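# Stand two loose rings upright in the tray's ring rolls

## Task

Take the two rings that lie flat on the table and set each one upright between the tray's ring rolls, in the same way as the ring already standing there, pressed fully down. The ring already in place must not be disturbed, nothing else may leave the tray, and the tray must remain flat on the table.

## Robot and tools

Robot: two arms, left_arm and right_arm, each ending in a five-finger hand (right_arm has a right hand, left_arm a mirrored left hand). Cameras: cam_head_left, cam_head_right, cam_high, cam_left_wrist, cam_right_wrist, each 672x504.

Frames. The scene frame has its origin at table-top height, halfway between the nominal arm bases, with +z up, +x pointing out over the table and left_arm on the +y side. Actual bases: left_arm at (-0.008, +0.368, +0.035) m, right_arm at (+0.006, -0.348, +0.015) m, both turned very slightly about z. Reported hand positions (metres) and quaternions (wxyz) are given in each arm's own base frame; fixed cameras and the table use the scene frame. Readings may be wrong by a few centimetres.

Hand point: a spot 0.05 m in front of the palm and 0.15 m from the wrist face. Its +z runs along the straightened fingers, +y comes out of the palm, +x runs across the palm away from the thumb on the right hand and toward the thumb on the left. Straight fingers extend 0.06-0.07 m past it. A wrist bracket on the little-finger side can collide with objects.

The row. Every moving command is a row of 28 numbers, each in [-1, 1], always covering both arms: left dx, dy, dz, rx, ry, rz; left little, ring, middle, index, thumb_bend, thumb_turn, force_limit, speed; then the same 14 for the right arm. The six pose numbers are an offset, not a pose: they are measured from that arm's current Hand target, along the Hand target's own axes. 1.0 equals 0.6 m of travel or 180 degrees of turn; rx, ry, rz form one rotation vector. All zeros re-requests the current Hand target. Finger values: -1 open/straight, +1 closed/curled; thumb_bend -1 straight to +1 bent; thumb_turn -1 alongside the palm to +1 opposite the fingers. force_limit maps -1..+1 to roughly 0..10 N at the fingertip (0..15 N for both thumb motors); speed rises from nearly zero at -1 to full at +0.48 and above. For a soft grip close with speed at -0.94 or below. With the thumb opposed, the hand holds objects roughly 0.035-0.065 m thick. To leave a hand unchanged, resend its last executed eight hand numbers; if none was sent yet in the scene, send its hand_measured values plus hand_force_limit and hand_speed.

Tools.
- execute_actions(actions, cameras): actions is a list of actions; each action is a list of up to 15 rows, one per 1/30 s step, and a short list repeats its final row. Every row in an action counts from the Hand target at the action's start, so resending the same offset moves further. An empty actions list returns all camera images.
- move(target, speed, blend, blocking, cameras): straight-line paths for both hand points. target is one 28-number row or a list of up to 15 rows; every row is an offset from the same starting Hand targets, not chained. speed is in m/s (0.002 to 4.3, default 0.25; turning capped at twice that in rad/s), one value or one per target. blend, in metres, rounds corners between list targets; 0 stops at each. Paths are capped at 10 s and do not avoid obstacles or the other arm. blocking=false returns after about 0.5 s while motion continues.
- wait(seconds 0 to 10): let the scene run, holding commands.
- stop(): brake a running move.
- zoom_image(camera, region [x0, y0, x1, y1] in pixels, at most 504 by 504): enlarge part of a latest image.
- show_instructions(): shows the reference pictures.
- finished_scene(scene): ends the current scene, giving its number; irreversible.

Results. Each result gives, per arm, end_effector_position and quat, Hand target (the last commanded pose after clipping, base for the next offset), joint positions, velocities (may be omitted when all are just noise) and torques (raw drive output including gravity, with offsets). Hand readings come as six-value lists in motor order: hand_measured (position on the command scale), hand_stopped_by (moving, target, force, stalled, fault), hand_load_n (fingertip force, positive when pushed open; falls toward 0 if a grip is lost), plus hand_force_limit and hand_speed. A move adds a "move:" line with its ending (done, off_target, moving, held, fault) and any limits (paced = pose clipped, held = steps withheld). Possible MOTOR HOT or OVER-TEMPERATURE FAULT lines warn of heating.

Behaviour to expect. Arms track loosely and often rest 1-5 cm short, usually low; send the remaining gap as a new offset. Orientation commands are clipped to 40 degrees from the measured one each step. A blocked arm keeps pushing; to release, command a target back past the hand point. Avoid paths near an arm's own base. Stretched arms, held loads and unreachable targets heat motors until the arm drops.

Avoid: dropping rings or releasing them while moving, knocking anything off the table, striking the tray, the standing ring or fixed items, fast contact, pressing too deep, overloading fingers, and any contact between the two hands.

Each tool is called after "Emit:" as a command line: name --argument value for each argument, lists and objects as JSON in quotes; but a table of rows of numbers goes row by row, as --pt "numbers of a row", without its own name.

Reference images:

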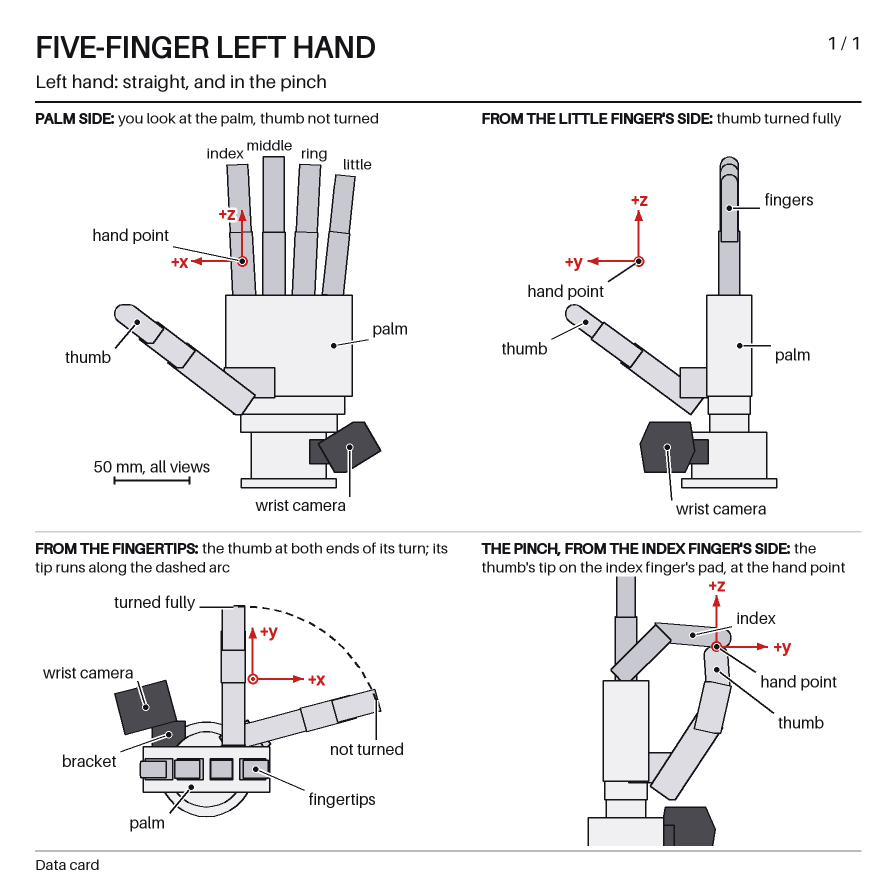

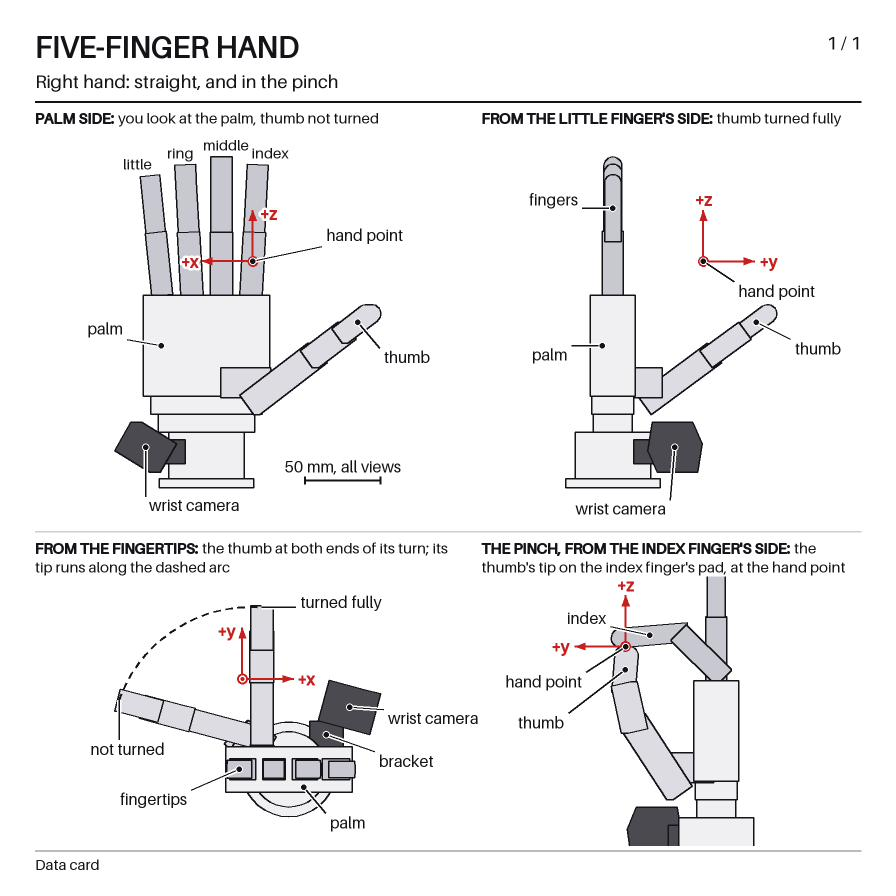

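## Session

Scene 1 is done. Now scene 2.

Emit:
execute_actions --actions '[]'

Scene clock: 0.00 s.
left_arm: end_effector_position=(+0.3355, -0.4798, +0.2250) hand_measured=(-1.000, -1.000, -1.000, -1.000, -1.000, -1.000) hand_load_n=(+0.0, +0.0, +0.0, +0.0, +0.0, +0.0) hand_stopped_by=(target, target, target, target, target, target) hand_force_limit=0.00 hand_speed=-0.80 end_effector_quat_wxyz=(+0.583, -0.467, +0.531, -0.399) | right_arm: end_effector_position=(+0.3185, +0.0657, +0.3384) hand_measured=(-1.000, -1.000, -1.000, -1.000, -1.000, -1.000) hand_load_n=(+0.0, +0.0, +0.0, +0.0, +0.0, +0.0) hand_stopped_by=(target, target, target, target, target, target) hand_force_limit=0.00 hand_speed=-0.80 end_effector_quat_wxyz=(+0.656, -0.532, +0.533, +0.045)
Joint positions: left_arm=[-1.289 1.641 1.053 0.584 -1.409 0.246] | right_arm=[-0.46 0.862 0.739 -0.367 -1.28 0.384]
Joint velocities: within noise
Joint torques (N m): no reading
Heat: left arm: hottest elbow 26 °C; right arm: hottest elbow 34 °C.
Hand target: left_arm +0.3374, -0.4864, +0.2377; +0.579, -0.474, +0.523, -0.409 | right_arm +0.3214, +0.0643, +0.3470; +0.659, -0.535, +0.528, +0.038

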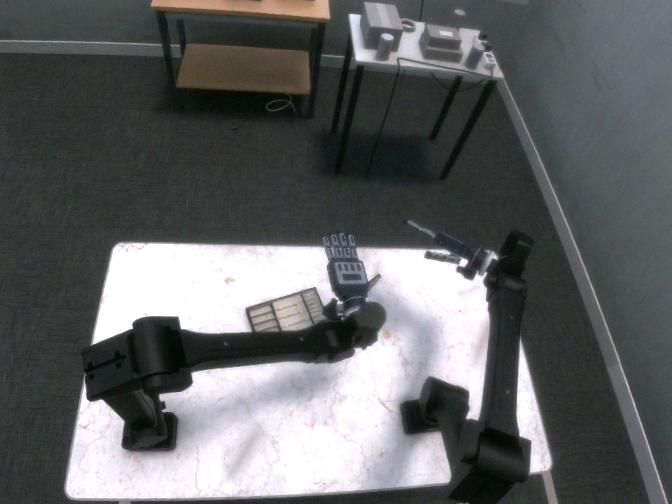

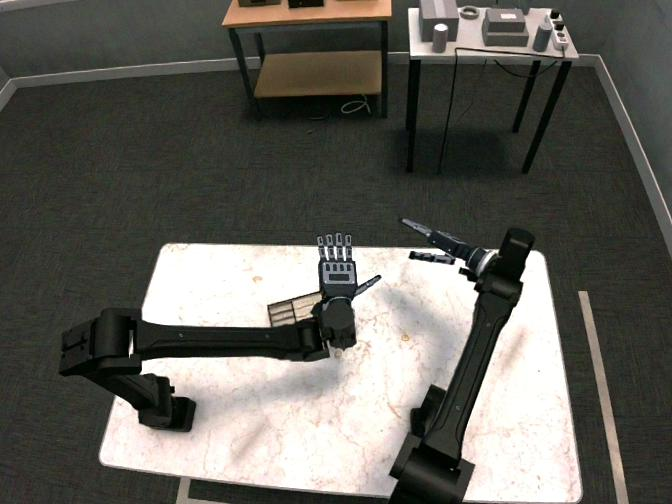

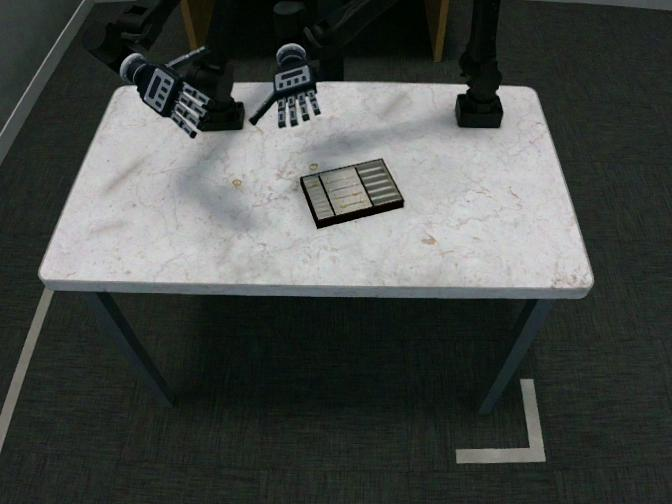

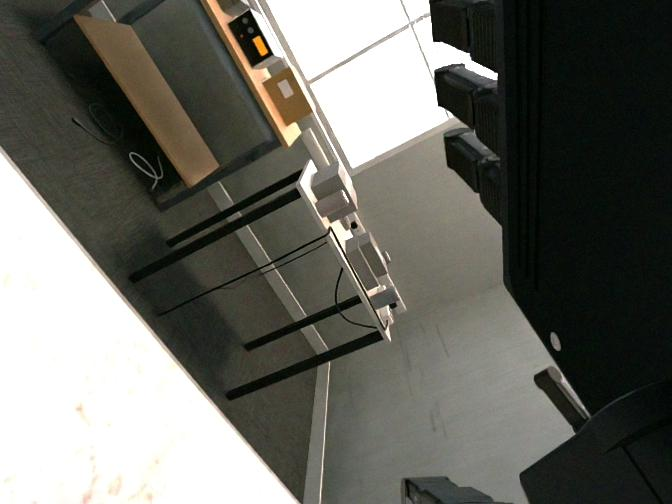

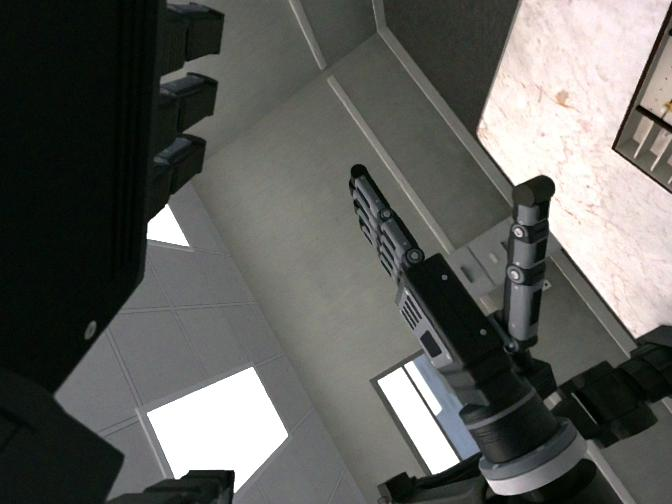

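Emit:
zoom_image --camera "cam_high" --region '[200, 130, 420, 250]'

Emit:
zoom_image --camera "cam_high" --region '[215, 155, 255, 205]'

Emit:
zoom_image --camera "cam_high" --region '[290, 150, 350, 240]'

Scaled by 2.291.

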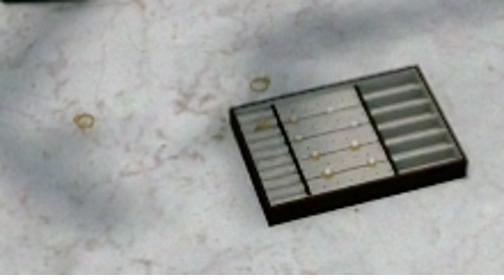

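Scaled by 10.080.

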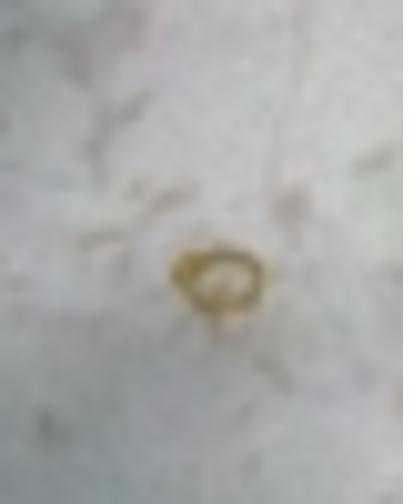

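Scaled by 5.600.

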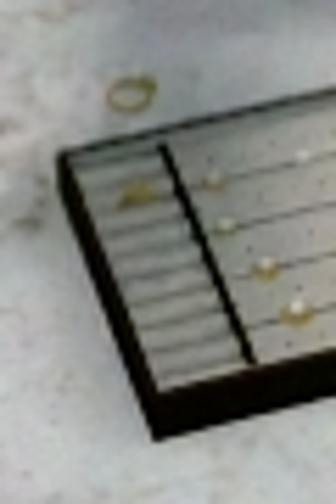

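Emit:
move --target '[-0.524,0.0137,-0.0886,0,0,0,-1,-1,-1,-1,-1,-1,0,-0.8,0.1125,0.194,0.0025,-0.0066,0.3055,-0.2382,-1,-1,-1,-1,-1,-1,0,-0.8]' --speed 0.2 --cameras '["all"]'

Scene clock: 75.83 s.
left_arm: end_effector_position=(+0.2495, -0.1846, +0.2940) hand_measured=(-1.000, -1.000, -1.000, -1.000, -1.000, -1.000) hand_load_n=(+0.0, +0.0, +0.0, +0.0, +0.0, +0.0) hand_stopped_by=(target, target, target, target, target, target) hand_force_limit=0.00 hand_speed=-0.80 end_effector_quat_wxyz=(+0.584, -0.472, +0.524, -0.402) | right_arm: end_effector_position=(+0.2832, +0.0768, +0.2292) hand_measured=(-1.000, -1.000, -1.000, -1.000, -1.000, -1.000) hand_load_n=(+0.0, +0.0, +0.0, +0.0, +0.0, +0.0) hand_stopped_by=(target, target, target, target, target, target) hand_force_limit=0.00 hand_speed=-0.80 end_effector_quat_wxyz=(-0.317, +0.640, -0.542, +0.443)
Joint positions: left_arm=[-1.295 0.601 0.484 0.152 -1.424 0.269] | right_arm=[0.516 0.437 0.571 -0.628 0.54 0.022]
Joint torques (N m): left_arm=[-1.2 -1.49 11.37 0.61 0.07 -0.08] | right_arm=[1.79 2.55 11.37 0.98 0.4 0.11]
Heat: left arm: hottest elbow 34 °C; right arm: hottest elbow 43 °C.
Hand target: left_arm +0.2473, -0.1863, +0.2978; +0.579, -0.474, +0.523, -0.409 | right_arm +0.2806, +0.0800, +0.2199; -0.311, +0.648, -0.541, +0.437
Off the commanded pose: left_arm 0.005 m, 1 deg | right_arm 0.010 m, 1 deg.
move: done

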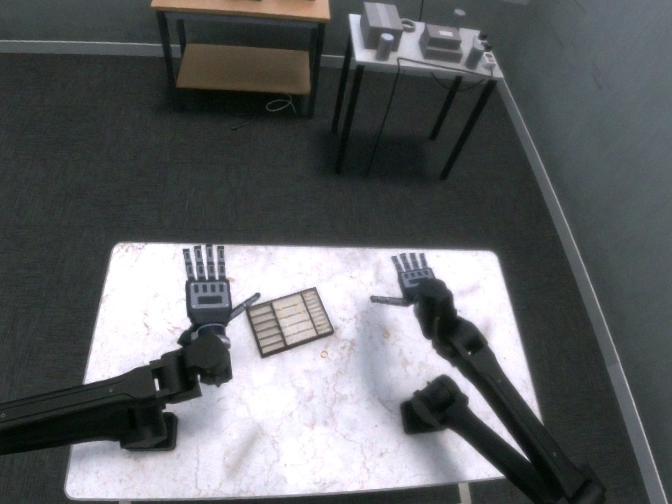

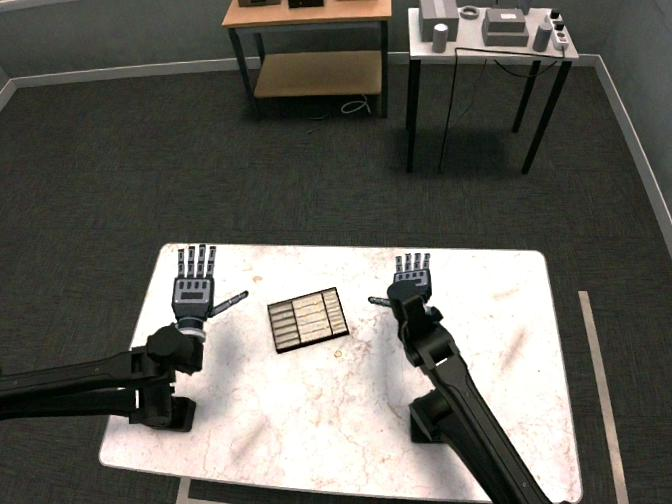

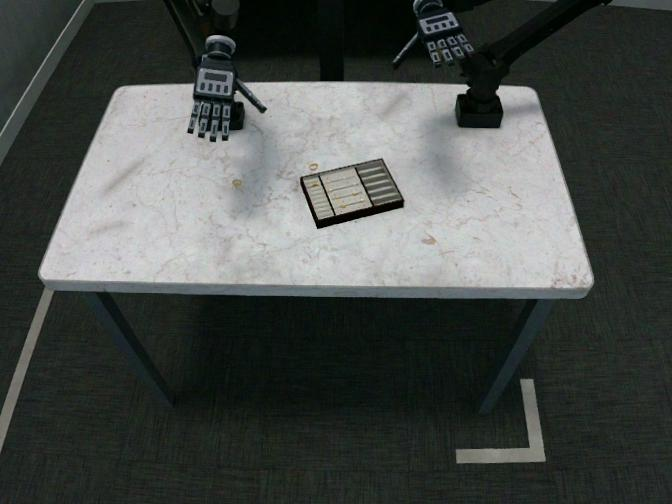

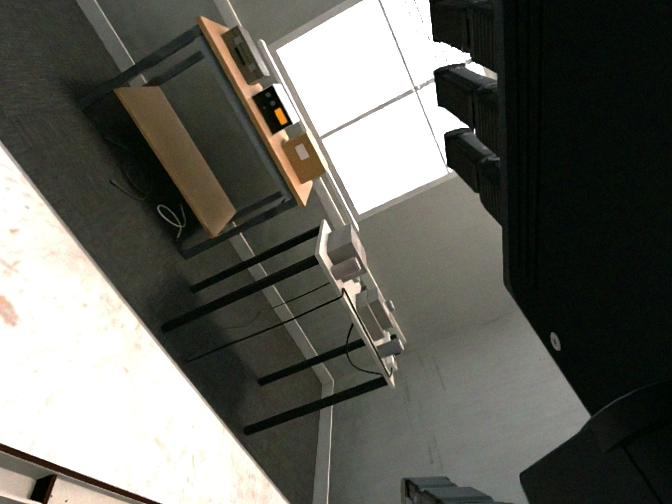

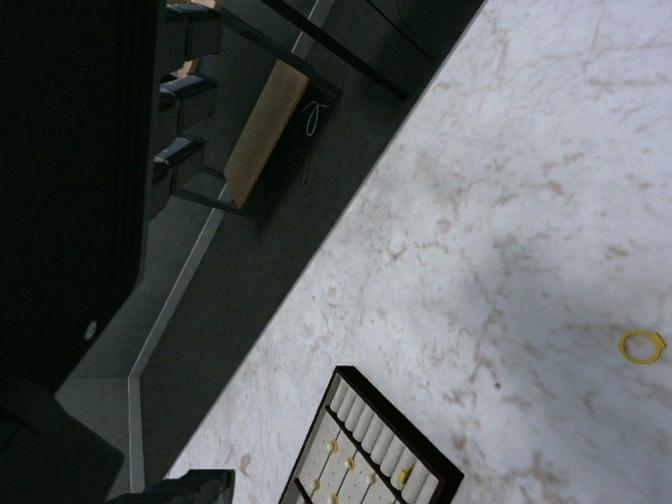

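Emit:
move --pt "-0.275 0.01 -0.017 0 0 0 -1 -1 -1 -1 -1 -1 0 -0.8 -0.339 -0.0975 0.019 0 0 0 -1 -1 -1 -1 -1 -1 0 -0.8" --pt "-0.275 0.01 -0.017 0 0 0 -1 -1 -1 -1 -1 -1 0 -0.8 -0.339 -0.0975 0.019 0.450 -0.251 -0.479 -1 -1 -1 -1 -1 -1 0 -0.8" --speed '[0.25,0.4]' --cameras '["all"]'

Scene clock: 93.07 s.
left_arm: end_effector_position=(+0.2242, -0.0345, +0.2974) hand_measured=(-1.000, -1.000, -1.000, -1.000, -1.000, -1.000) hand_load_n=(+0.0, -0.5, +0.0, +0.0, +0.0, +0.0) hand_stopped_by=(target, target, target, target, target, target) hand_force_limit=0.00 hand_speed=-0.80 end_effector_quat_wxyz=(+0.580, -0.465, +0.547, -0.385) | right_arm: end_effector_position=(+0.2930, +0.2868, +0.1964) hand_measured=(-1.000, -1.000, -1.000, -1.000, -1.000, -1.000) hand_load_n=(+0.0, +0.0, +0.0, +0.0, +0.0, +0.0) hand_stopped_by=(target, target, target, target, target, target) hand_force_limit=0.00 hand_speed=-0.80 end_effector_quat_wxyz=(-0.424, +0.591, +0.498, +0.472)
Joint positions: left_arm=[-0.942 -0.005 0.479 -0.547 -1.061 0.225] | right_arm=[0.496 0.859 0.393 0.143 -0.91 -1.798]
Joint torques (N m): left_arm=[0.21 4.48 15.45 0.94 0.13 -0.12] | right_arm=[-0.85 -1.32 15.49 0.8 -0.32 -0.08]
Heat: left arm: hottest elbow 36 °C; right arm: hottest elbow 44 °C.
Hand target: left_arm +0.2175, -0.0265, +0.3279; +0.579, -0.474, +0.523, -0.409 | right_arm +0.3095, +0.2900, +0.2194; -0.417, +0.582, +0.500, +0.488
Off the commanded pose: left_arm 0.032 m, 4 deg | right_arm 0.029 m, 2 deg.
joint sent to its limit (left arm) — joint 2 (shoulder), lower limit. The joint targets still meet the commanded pose.
move: off_target (left_arm, right_arm)

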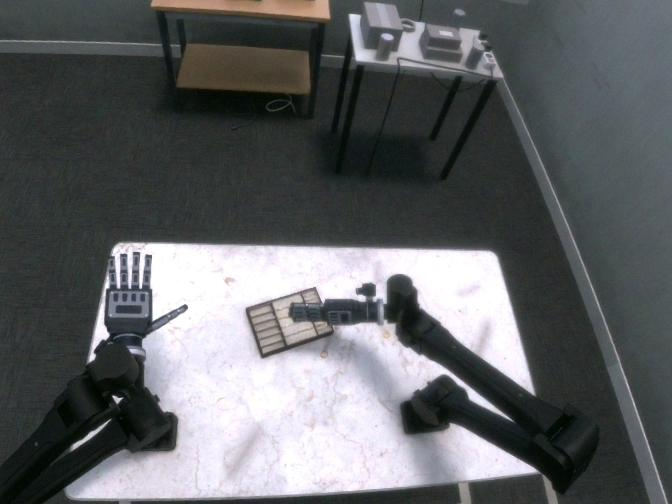

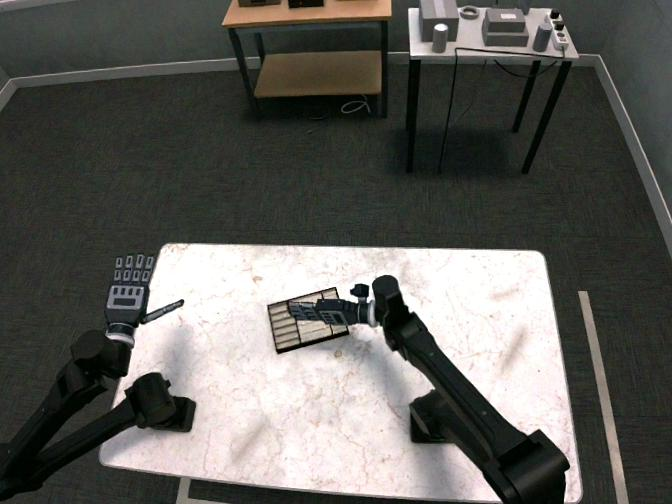

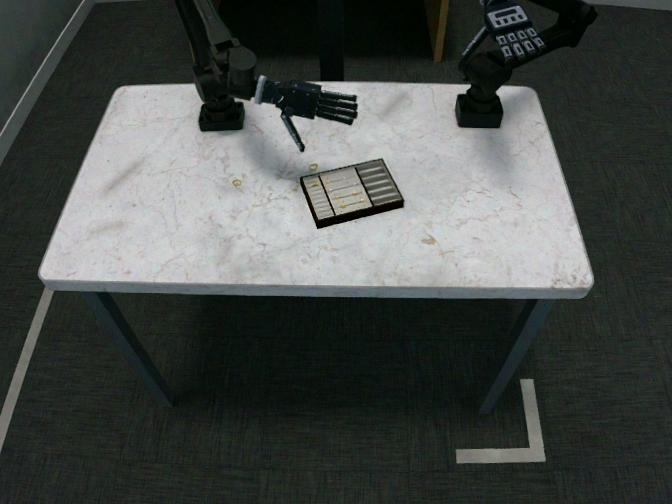

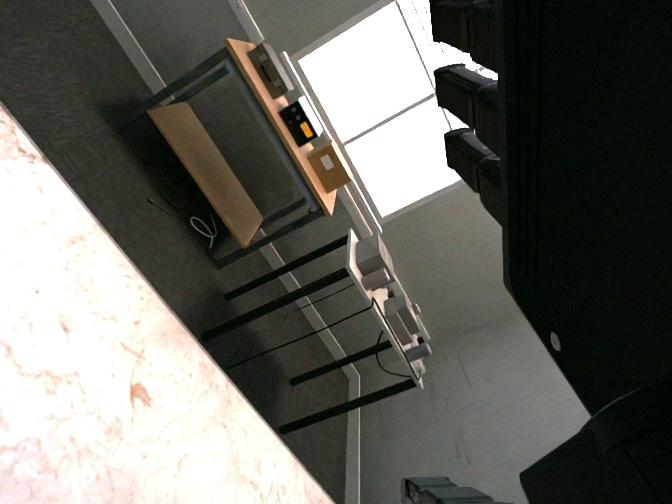

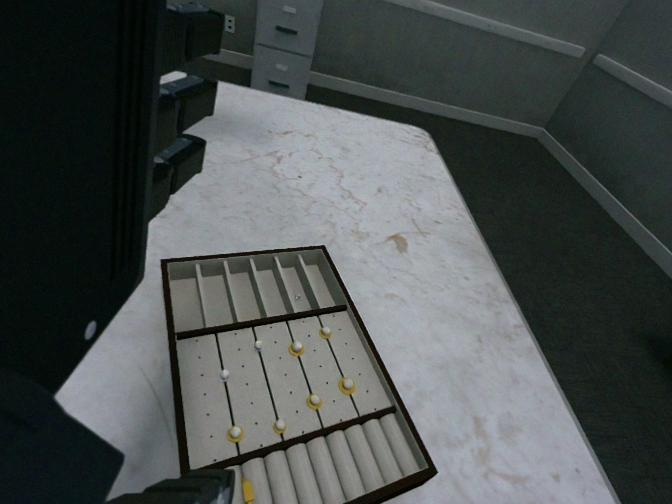

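Emit:
move --target '[0,0,0,0,0,0,-1,-1,-1,-1,-1,-1,0,-0.8,-0.2135,-0.0973,-0.0583,0,0,0,-1,-1,-1,-1,-1,-1,0,-0.8]' --speed 0.15 --cameras '["cam_right_wrist"]'

Scene clock: 104.60 s.
left_arm: end_effector_position=(+0.2242, -0.0345, +0.2974) hand_measured=(-1.000, -1.000, -1.000, -1.000, -1.000, -1.000) hand_load_n=(+0.0, +0.0, -0.5, +0.0, +0.5, -0.5) hand_stopped_by=(target, target, target, target, target, target) hand_force_limit=0.00 hand_speed=-0.80 end_effector_quat_wxyz=(+0.580, -0.465, +0.547, -0.385) | right_arm: end_effector_position=(+0.2427, +0.2468, +0.1046) hand_measured=(-1.000, -1.000, -1.000, -1.000, -1.000, -1.000) hand_load_n=(+0.0, +0.0, +0.0, +0.0, +0.0, +0.0) hand_stopped_by=(target, target, target, target, target, target) hand_force_limit=0.00 hand_speed=-0.80 end_effector_quat_wxyz=(-0.419, +0.578, +0.502, +0.487)
Joint positions: left_arm=[-0.942 -0.005 0.479 -0.547 -1.061 0.225] | right_arm=[0.431 0.899 0.084 0.504 -0.972 -1.836]
Joint torques (N m): left_arm=[-0.26 4.31 15.53 0.95 0.12 -0.12] | right_arm=[-0.03 0.91 7.65 1.61 -0.27 -0.04]
Heat: left arm: hottest elbow 38 °C; right arm: hottest elbow 44 °C.
Hand target: left_arm +0.2175, -0.0265, +0.3279; +0.579, -0.474, +0.523, -0.409 | right_arm +0.2433, +0.2425, +0.0994; -0.417, +0.582, +0.500, +0.488
Off the commanded pose: left_arm 0.032 m, 4 deg | right_arm 0.007 m, 1 deg.
joint sent to its limit (left arm) — joint 2 (shoulder), lower limit. The joint targets still meet the commanded pose.
move: off_target (left_arm)
Images, in order (width x height): cam_right_wrist 672x504.

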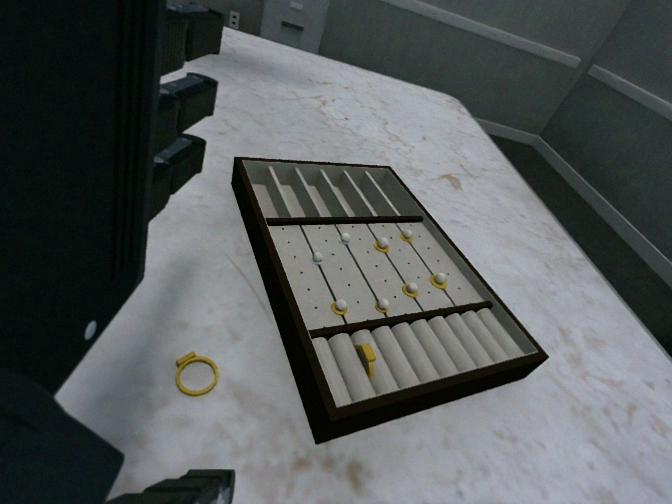

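Emit:
zoom_image --camera "cam_right_wrist" --region '[290, 280, 560, 450]'

Emit:
move --target '[0,0,0,0,0,0,-1,-1,-1,-1,-1,-1,0,-0.8,-0.0657,0,0.0116,0,0,0,-1,-1,-1,-1,-1,-1,0,-0.8]' --speed 0.1 --cameras '["cam_right_wrist"]'

Scaled by 1.867.

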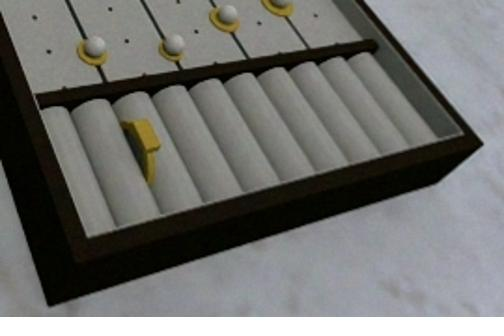

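Scene clock: 113.83 s.
left_arm: end_effector_position=(+0.2242, -0.0345, +0.2974) hand_measured=(-1.000, -1.000, -1.000, -1.000, -1.000, -1.000) hand_load_n=(+0.0, +0.0, +0.0, +0.0, +0.0, +0.0) hand_stopped_by=(target, target, target, target, target, target) hand_force_limit=0.00 hand_speed=-0.80 end_effector_quat_wxyz=(+0.580, -0.465, +0.547, -0.385) | right_arm: end_effector_position=(+0.2446, +0.2492, +0.0723) hand_measured=(-1.000, -1.000, -1.000, -1.000, -1.000, -1.000) hand_load_n=(+0.0, +0.0, +0.0, +0.0, -1.5, +0.0) hand_stopped_by=(target, target, target, target, target, target) hand_force_limit=0.00 hand_speed=-0.80 end_effector_quat_wxyz=(-0.416, +0.563, +0.511, +0.499)
Joint positions: left_arm=[-0.942 -0.005 0.479 -0.547 -1.061 0.225] | right_arm=[0.431 1.28 0.04 0.956 -0.982 -1.853]
Joint torques (N m): left_arm=[-0.44 4.95 15.51 1.13 0.08 -0.14] | right_arm=[-0.38 -0.15 3.67 1.01 0.08 0.12]
Heat: left arm: hottest elbow 39 °C; right arm: hottest elbow 43 °C.
Hand target: left_arm +0.2175, -0.0265, +0.3279; +0.579, -0.474, +0.523, -0.409 | right_arm +0.2433, +0.2424, +0.0594; -0.417, +0.582, +0.500, +0.488
Off the commanded pose: left_arm 0.032 m, 4 deg | right_arm 0.015 m, 3 deg.
joint sent to its limit (left arm) — joint 2 (shoulder), lower limit. The joint targets still meet the commanded pose.
move: off_target (left_arm, right_arm)
Images, in order (width x height): cam_right_wrist 672x504.

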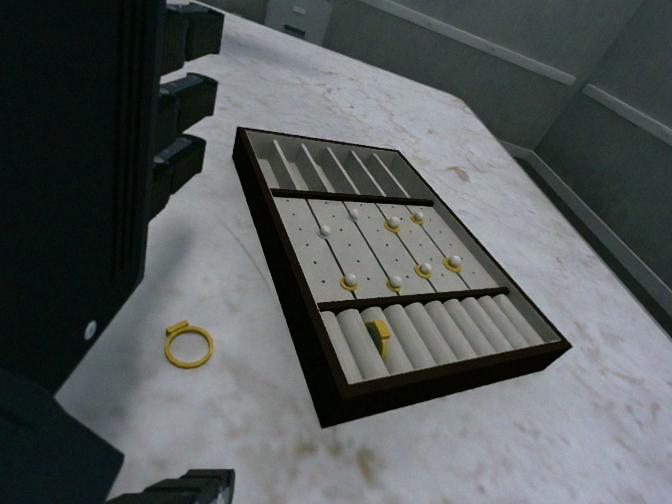

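Emit:
zoom_image --camera "cam_right_wrist" --region '[150, 310, 230, 380]'

Scaled by 6.300.

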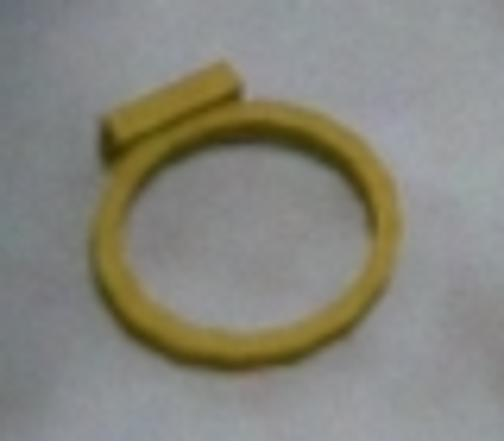

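Emit:
move --pt "0 0 0 0 0 0 -1 -1 -1 -1 -1 -1 0 -0.8 0.2793 0.0967 0.0478 0 0 0 -1 -1 -1 -1 -1 -1 0 -0.8" --pt "0 0 0 0 0 0 -1 -1 -1 -1 -1 -1 0 -0.8 0.2793 0.0967 0.0478 -0.450 0.251 0.479 -1 -1 -1 -1 -1 -1 0 -0.8" --pt "0 0 0 0 0 0 -1 -1 -1 -1 -1 -1 0 -0.8 0.23 0.1252 -0.2303 -0.5734 0.3644 0.4583 -1 -1 -1 0.0 -0.31 0.66 0 -0.3" --speed '[0.2,0.45,0.3]' --cameras '["cam_right_wrist"]'

Scene clock: 173.90 s.
left_arm: end_effector_position=(+0.2242, -0.0345, +0.2974) hand_measured=(-1.000, -1.000, -1.000, -1.000, -1.000, -1.000) hand_load_n=(+0.0, +0.0, +0.0, +0.0, +0.0, +0.0) hand_stopped_by=(target, target, target, target, target, target) hand_force_limit=0.00 hand_speed=-0.80 end_effector_quat_wxyz=(+0.580, -0.465, +0.547, -0.385) | right_arm: end_effector_position=(+0.2996, +0.1254, +0.2200) hand_measured=(-1.000, -1.000, -1.000, +0.000, -0.310, +0.660) hand_load_n=(+0.0, +0.0, -0.5, +0.0, +0.0, +0.0) hand_stopped_by=(target, target, target, target, target, target) hand_force_limit=0.00 hand_speed=-0.30 end_effector_quat_wxyz=(+0.205, -0.508, +0.674, -0.496)
Joint positions: left_arm=[-0.942 -0.005 0.479 -0.547 -1.061 0.225] | right_arm=[0.852 0.91 0.805 -1.092 1.097 0.903]
Joint torques (N m): left_arm=[0.67 4.13 15.56 1.06 0.14 -0.15] | right_arm=[-0.15 -2.61 10.91 0.08 0.89 0.07]
Heat: left arm: hottest elbow 46 °C; right arm: hottest elbow 39 °C.
Hand target: left_arm +0.2175, -0.0265, +0.3279; +0.579, -0.474, +0.523, -0.409 | right_arm +0.3000, +0.1206, +0.2197; +0.201, -0.503, +0.678, -0.497
Off the commanded pose: left_arm 0.032 m, 4 deg | right_arm 0.005 m, 1 deg.
joint sent to its limit (left arm) — joint 2 (shoulder), lower limit. The joint targets still meet the commanded pose.
move: off_target (left_arm)
Images, in order (width x height): cam_right_wrist 672x504.

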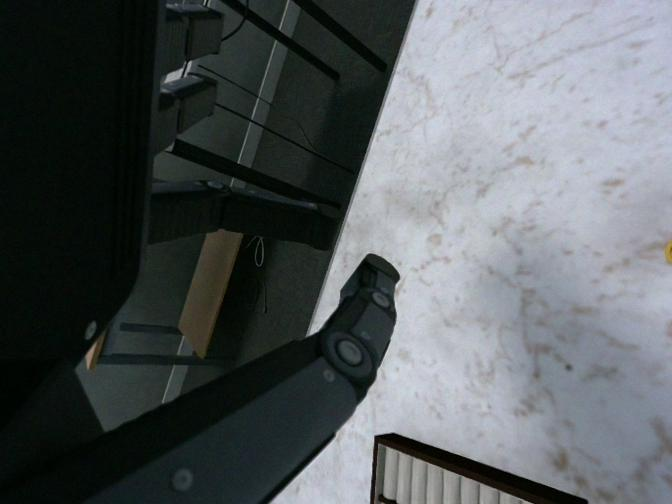

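Emit:
move --target '[0.0253,0.0467,0.0093,0,0,0,-1,-1,-1,-1,-1,-1,0,-0.8,0.042,0.2687,0.097,0,0,0,-1,-1,-1,0.0,-0.31,0.66,0,-0.3]' --speed 0.15 --cameras '["cam_right_wrist"]'

Scene clock: 177.73 s.
left_arm: end_effector_position=(+0.2240, -0.0311, +0.2983) hand_measured=(-1.000, -1.000, -1.000, -1.000, -1.000, -1.000) hand_load_n=(+0.0, +0.0, +0.0, +0.0, +0.0, -0.5) hand_stopped_by=(target, target, target, target, target, target) hand_force_limit=0.00 hand_speed=-0.80 end_effector_quat_wxyz=(+0.580, -0.482, +0.531, -0.386) | right_arm: end_effector_position=(+0.2575, +0.0763, +0.0635) hand_measured=(-1.000, -1.000, -1.000, +0.000, -0.310, +0.660) hand_load_n=(+0.0, +0.0, +0.0, +0.0, +0.0, +0.0) hand_stopped_by=(target, target, target, target, target, target) hand_force_limit=0.00 hand_speed=-0.30 end_effector_quat_wxyz=(+0.206, -0.503, +0.677, -0.496)
Joint positions: left_arm=[-0.948 -0.005 0.479 -0.547 -1.096 0.192] | right_arm=[0.851 0.857 0.345 -0.687 1.099 0.913]
Joint torques (N m): left_arm=[-1.2 3.9 9.4 1.85 -0.05 -0.09] | right_arm=[-0.03 -0.26 8.7 0.66 0.75 -0.1]
Heat: left arm: hottest elbow 46 °C; right arm: hottest elbow 40 °C.
Hand target: left_arm +0.2243, -0.0344, +0.2973; +0.579, -0.474, +0.523, -0.409 | right_arm +0.2568, +0.0711, +0.0596; +0.201, -0.503, +0.678, -0.497
Off the commanded pose: left_arm 0.003 m, 3 deg | right_arm 0.007 m, 1 deg.
joint sent to its limit (left arm) — joint 2 (shoulder), lower limit. The joint targets still meet the commanded pose.
move: off_target (left_arm)
Images, in order (width x height): cam_right_wrist 672x504.

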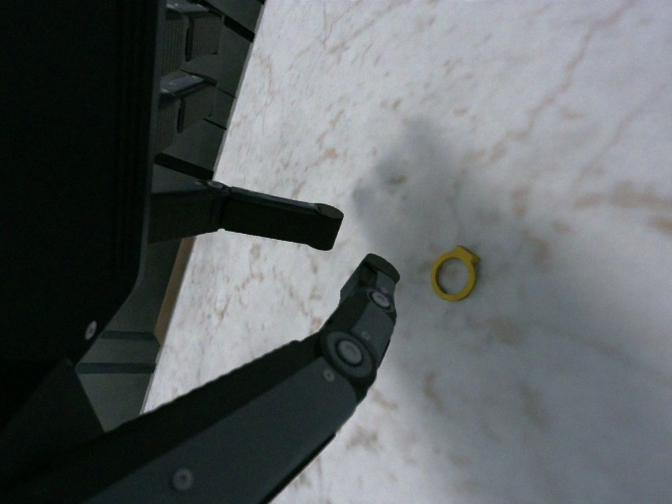

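Emit:
zoom_image --camera "cam_right_wrist" --region '[420, 235, 500, 310]'

Scaled by 6.300.

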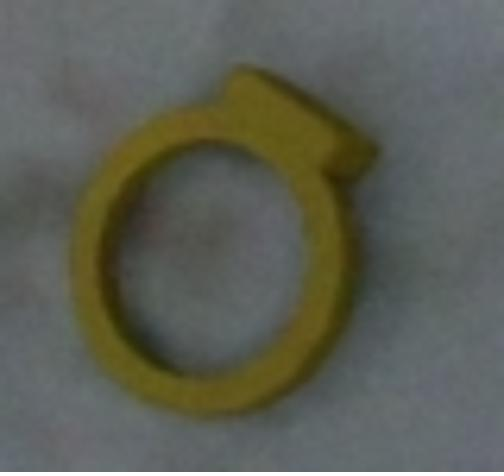

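Emit:
move --target '[0,0,0,0,0,0,-1,-1,-1,0.0,-0.31,0.66,0,-0.3,0,0,0,0,0,0,-1,-1,-1,0.0,-0.31,0.66,0,-0.3]' --speed 0.15 --cameras '["cam_left_wrist", "cam_right_wrist"]'

Scene clock: 188.57 s.
left_arm: end_effector_position=(+0.2240, -0.0312, +0.2983) hand_measured=(-1.000, -1.000, -1.000, +0.000, -0.310, +0.660) hand_load_n=(+0.0, -0.5, +0.0, +0.0, +0.0, +0.0) hand_stopped_by=(target, target, target, target, target, target) hand_force_limit=0.00 hand_speed=-0.30 end_effector_quat_wxyz=(+0.580, -0.482, +0.531, -0.386) | right_arm: end_effector_position=(+0.2575, +0.0763, +0.0635) hand_measured=(-1.000, -1.000, -1.000, +0.000, -0.310, +0.660) hand_load_n=(+0.0, +0.0, +0.0, +0.0, +0.0, +0.0) hand_stopped_by=(target, target, target, target, target, target) hand_force_limit=0.00 hand_speed=-0.30 end_effector_quat_wxyz=(+0.206, -0.504, +0.677, -0.496)
Joint positions: left_arm=[-0.948 -0.005 0.479 -0.547 -1.097 0.19] | right_arm=[0.851 0.857 0.345 -0.687 1.099 0.912]
Joint torques (N m): left_arm=[-1.85 4.42 9.52 1.92 -0.06 -0.06] | right_arm=[0.15 -1.08 8.55 0.61 0.76 -0.08]
Heat: left arm: hottest elbow 45 °C; right arm: hottest elbow 40 °C.
Hand target: left_arm +0.2242, -0.0345, +0.2973; +0.578, -0.474, +0.523, -0.409 | right_arm +0.2568, +0.0711, +0.0596; +0.201, -0.503, +0.678, -0.497
Off the commanded pose: left_arm 0.003 m, 3 deg | right_arm 0.007 m, 1 deg.
joint sent to its limit (left arm) — joint 2 (shoulder), lower limit. The joint targets still meet the commanded pose.
move: off_target (left_arm)
Images, in order (width x height): cam_left_wrist 672x504, cam_right_wrist 672x504.

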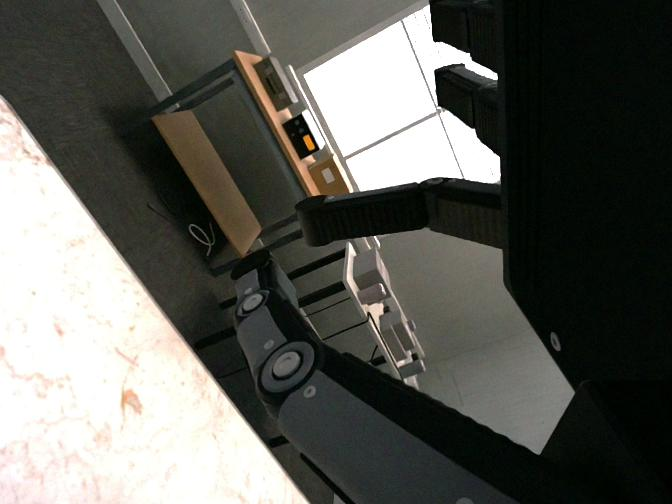

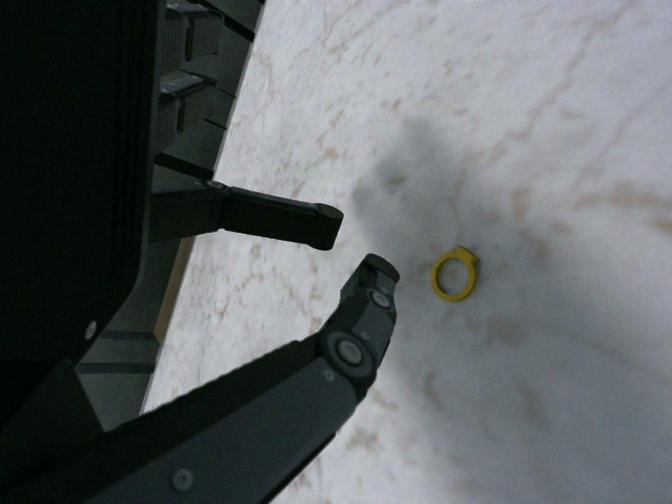

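Emit:
move --target '[0,0,0,0,0,0,-1,-1,-1,0.0,-0.31,0.66,0,-0.3,0.013,0.0548,0.0257,0.0065,-0.025,-0.0121,-1,-1,-1,-0.1,-0.31,0.66,0,-0.3]' --speed 0.1 --cameras '["cam_right_wrist"]'

Emit:
zoom_image --camera "cam_right_wrist" --region '[300, 200, 440, 340]'

Scene clock: 203.00 s.
left_arm: end_effector_position=(+0.2240, -0.0312, +0.2983) hand_measured=(-1.000, -1.000, -1.000, +0.000, -0.310, +0.660) hand_load_n=(+0.0, +0.0, +0.0, +0.0, +0.0, +0.0) hand_stopped_by=(target, target, target, target, target, target) hand_force_limit=0.00 hand_speed=-0.30 end_effector_quat_wxyz=(+0.580, -0.482, +0.531, -0.386) | right_arm: end_effector_position=(+0.2497, +0.0609, +0.0273) hand_measured=(-1.000, -1.000, -1.000, -0.100, -0.310, +0.660) hand_load_n=(+0.0, +0.0, +0.0, +0.0, +0.0, +0.0) hand_stopped_by=(target, target, target, target, target, target) hand_force_limit=0.00 hand_speed=-0.30 end_effector_quat_wxyz=(+0.223, -0.536, +0.653, -0.487)
Joint positions: left_arm=[-0.948 -0.005 0.479 -0.547 -1.097 0.19] | right_arm=[0.796 0.779 0.186 -0.388 1.032 0.651]
Joint torques (N m): left_arm=[-1.79 5.19 9.26 1.88 -0.08 -0.11] | right_arm=[0.09 -0.03 8.42 1.02 0.63 -0.04]
Heat: left arm: hottest elbow 44 °C; right arm: hottest elbow 40 °C.
Hand target: left_arm +0.2242, -0.0345, +0.2973; +0.578, -0.474, +0.523, -0.409 | right_arm +0.2496, +0.0569, +0.0259; +0.223, -0.533, +0.655, -0.487
Off the commanded pose: left_arm 0.003 m, 3 deg | right_arm 0.004 m, 0 deg.
joint sent to its limit (left arm) — joint 2 (shoulder), lower limit. The joint targets still meet the commanded pose.
move: off_target (left_arm)
Images, in order (width x height): cam_right_wrist 672x504.

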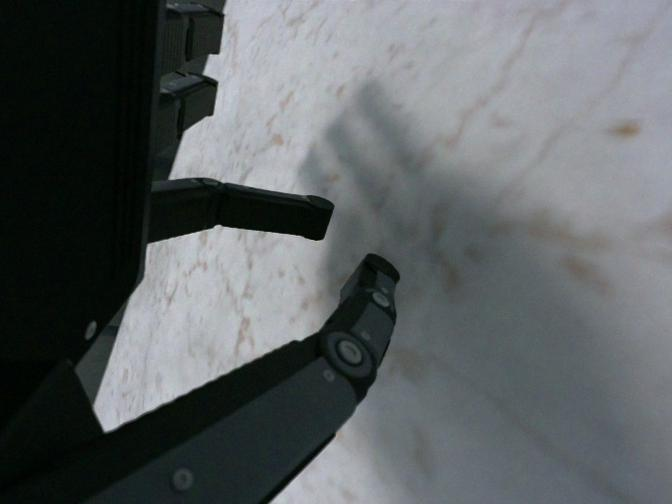

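Scaled by 3.600.

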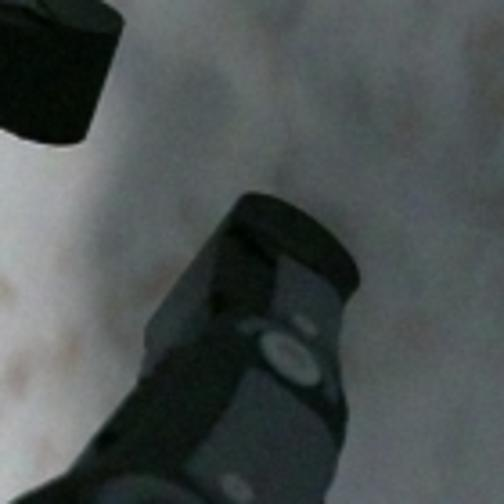

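Emit:
move --target '[0,0,0,0,0,0,-1,-1,-1,0.0,-0.31,0.66,0,-0.3,0,0,0,0,0,0,-1,-1,-1,-0.1,-0.31,-0.6,0,0.2]' --speed 0.1 --cameras '["cam_right_wrist"]'

Emit:
zoom_image --camera "cam_right_wrist" --region '[340, 230, 440, 330]'

Scene clock: 207.63 s.
left_arm: end_effector_position=(+0.2240, -0.0312, +0.2983) hand_measured=(-1.000, -1.000, -1.000, +0.000, -0.310, +0.660) hand_load_n=(+0.0, +0.0, +0.0, +0.0, +0.0, +0.0) hand_stopped_by=(target, target, target, target, target, target) hand_force_limit=0.00 hand_speed=-0.30 end_effector_quat_wxyz=(+0.580, -0.482, +0.531, -0.386) | right_arm: end_effector_position=(+0.2497, +0.0608, +0.0273) hand_measured=(-1.000, -1.000, -1.000, -0.100, -0.310, -0.600) hand_load_n=(+0.0, +0.0, +0.0, +0.0, +0.0, +0.0) hand_stopped_by=(target, target, target, target, target, target) hand_force_limit=0.00 hand_speed=0.20 end_effector_quat_wxyz=(+0.223, -0.537, +0.652, -0.487)
Joint positions: left_arm=[-0.948 -0.005 0.479 -0.547 -1.097 0.19] | right_arm=[0.796 0.779 0.186 -0.388 1.032 0.648]
Joint torques (N m): left_arm=[-2.2 5.3 9.5 2.09 -0.05 -0.09] | right_arm=[-0.15 -0.03 8.49 1.03 0.64 -0.02]
Heat: left arm: hottest elbow 43 °C; right arm: hottest elbow 40 °C.
Hand target: left_arm +0.2242, -0.0345, +0.2973; +0.578, -0.474, +0.523, -0.409 | right_arm +0.2496, +0.0569, +0.0259; +0.223, -0.533, +0.655, -0.487
Off the commanded pose: left_arm 0.003 m, 3 deg | right_arm 0.004 m, 1 deg.
joint sent to its limit (left arm) — joint 2 (shoulder), lower limit. The joint targets still meet the commanded pose.
move: off_target (left_arm)
Images, in order (width x height): cam_right_wrist 672x504.

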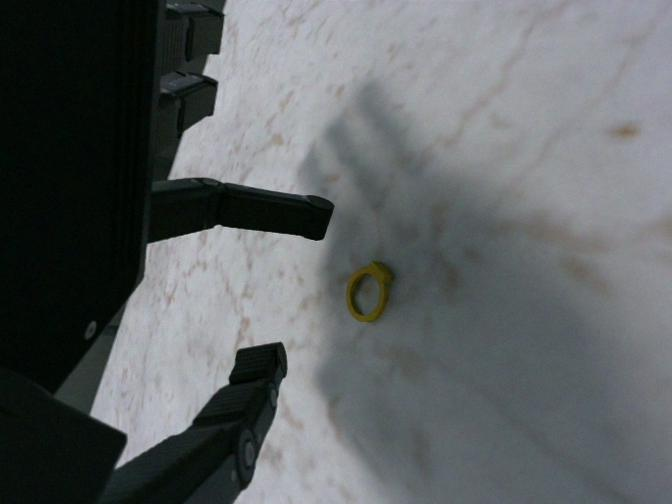

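Scaled by 5.040.

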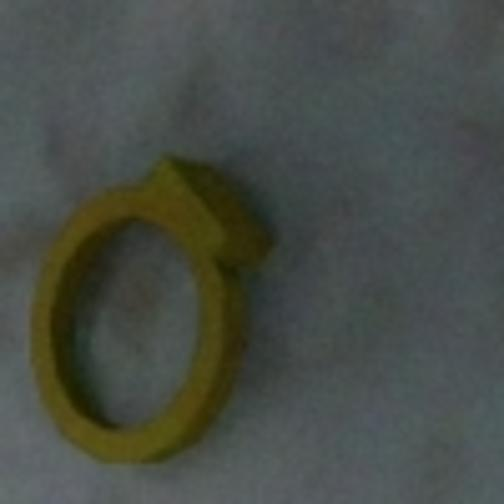

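Emit:
move --pt "0 0 0 0 0 0 -1 -1 -1 0.0 -0.31 0.66 0 -0.3 0 0 0 0 0 0 -1 -1 -1 -0.1 -0.31 0.66 0 0.2" --pt "0 0 0 0 0 0 -1 -1 -1 0.0 -0.31 0.66 0 -0.3 -0.007 0.0198 0.0142 0 0 0 -1 -1 -1 -0.1 -0.31 0.66 0 0.2" --speed 0.06 --cameras '["cam_right_wrist"]'

Emit:
zoom_image --camera "cam_right_wrist" --region '[300, 200, 440, 340]'

Scene clock: 217.57 s.
left_arm: end_effector_position=(+0.2240, -0.0312, +0.2983) hand_measured=(-1.000, -1.000, -1.000, +0.000, -0.310, +0.660) hand_load_n=(+0.0, +0.0, +0.0, +0.0, +0.0, +0.0) hand_stopped_by=(target, target, target, target, target, target) hand_force_limit=0.00 hand_speed=-0.30 end_effector_quat_wxyz=(+0.580, -0.482, +0.531, -0.386) | right_arm: end_effector_position=(+0.2538, +0.0626, +0.0167) hand_measured=(-1.000, -1.000, -1.000, -0.100, -0.310, +0.660) hand_load_n=(+0.0, +0.0, +0.0, +0.0, +0.0, +0.0) hand_stopped_by=(target, target, target, target, target, target) hand_force_limit=0.00 hand_speed=0.20 end_effector_quat_wxyz=(+0.232, -0.530, +0.655, -0.486)
Joint positions: left_arm=[-0.948 -0.005 0.479 -0.547 -1.097 0.19] | right_arm=[0.785 0.832 0.158 -0.272 1.026 0.634]
Joint torques (N m): left_arm=[-1.79 4.42 9.5 2.13 -0.05 -0.1] | right_arm=[-0.38 1.2 8.06 1.07 0.6 -0.09]
Heat: left arm: hottest elbow 42 °C; right arm: hottest elbow 39 °C.
Hand target: left_arm +0.2242, -0.0345, +0.2973; +0.578, -0.474, +0.523, -0.409 | right_arm +0.2522, +0.0568, +0.0109; +0.223, -0.533, +0.655, -0.487
Off the commanded pose: left_arm 0.003 m, 3 deg | right_arm 0.008 m, 1 deg.
joint sent to its limit (left arm) — joint 2 (shoulder), lower limit. The joint targets still meet the commanded pose.
move: off_target (left_arm)
Images, in order (width x height): cam_right_wrist 672x504.

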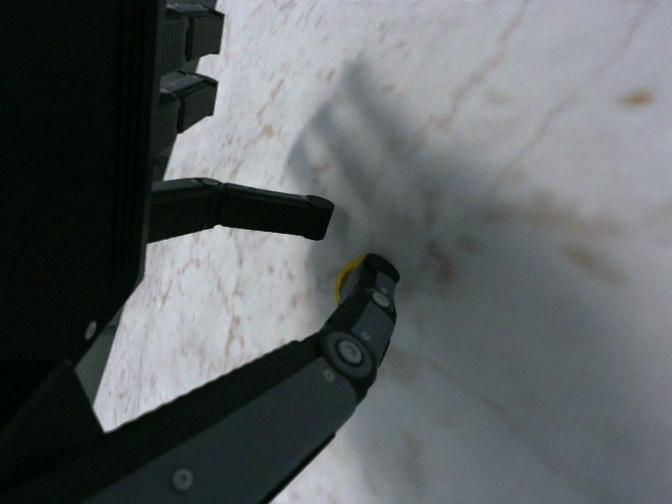

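Scaled by 3.600.

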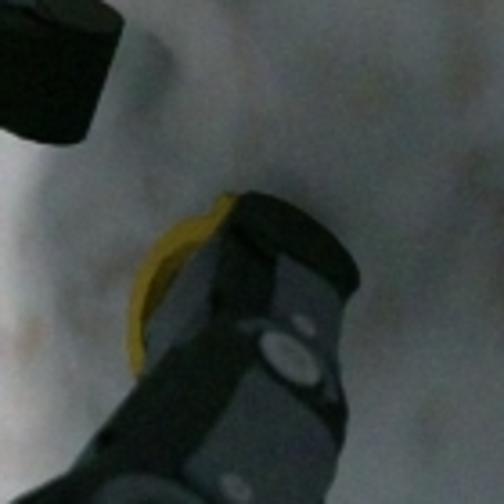

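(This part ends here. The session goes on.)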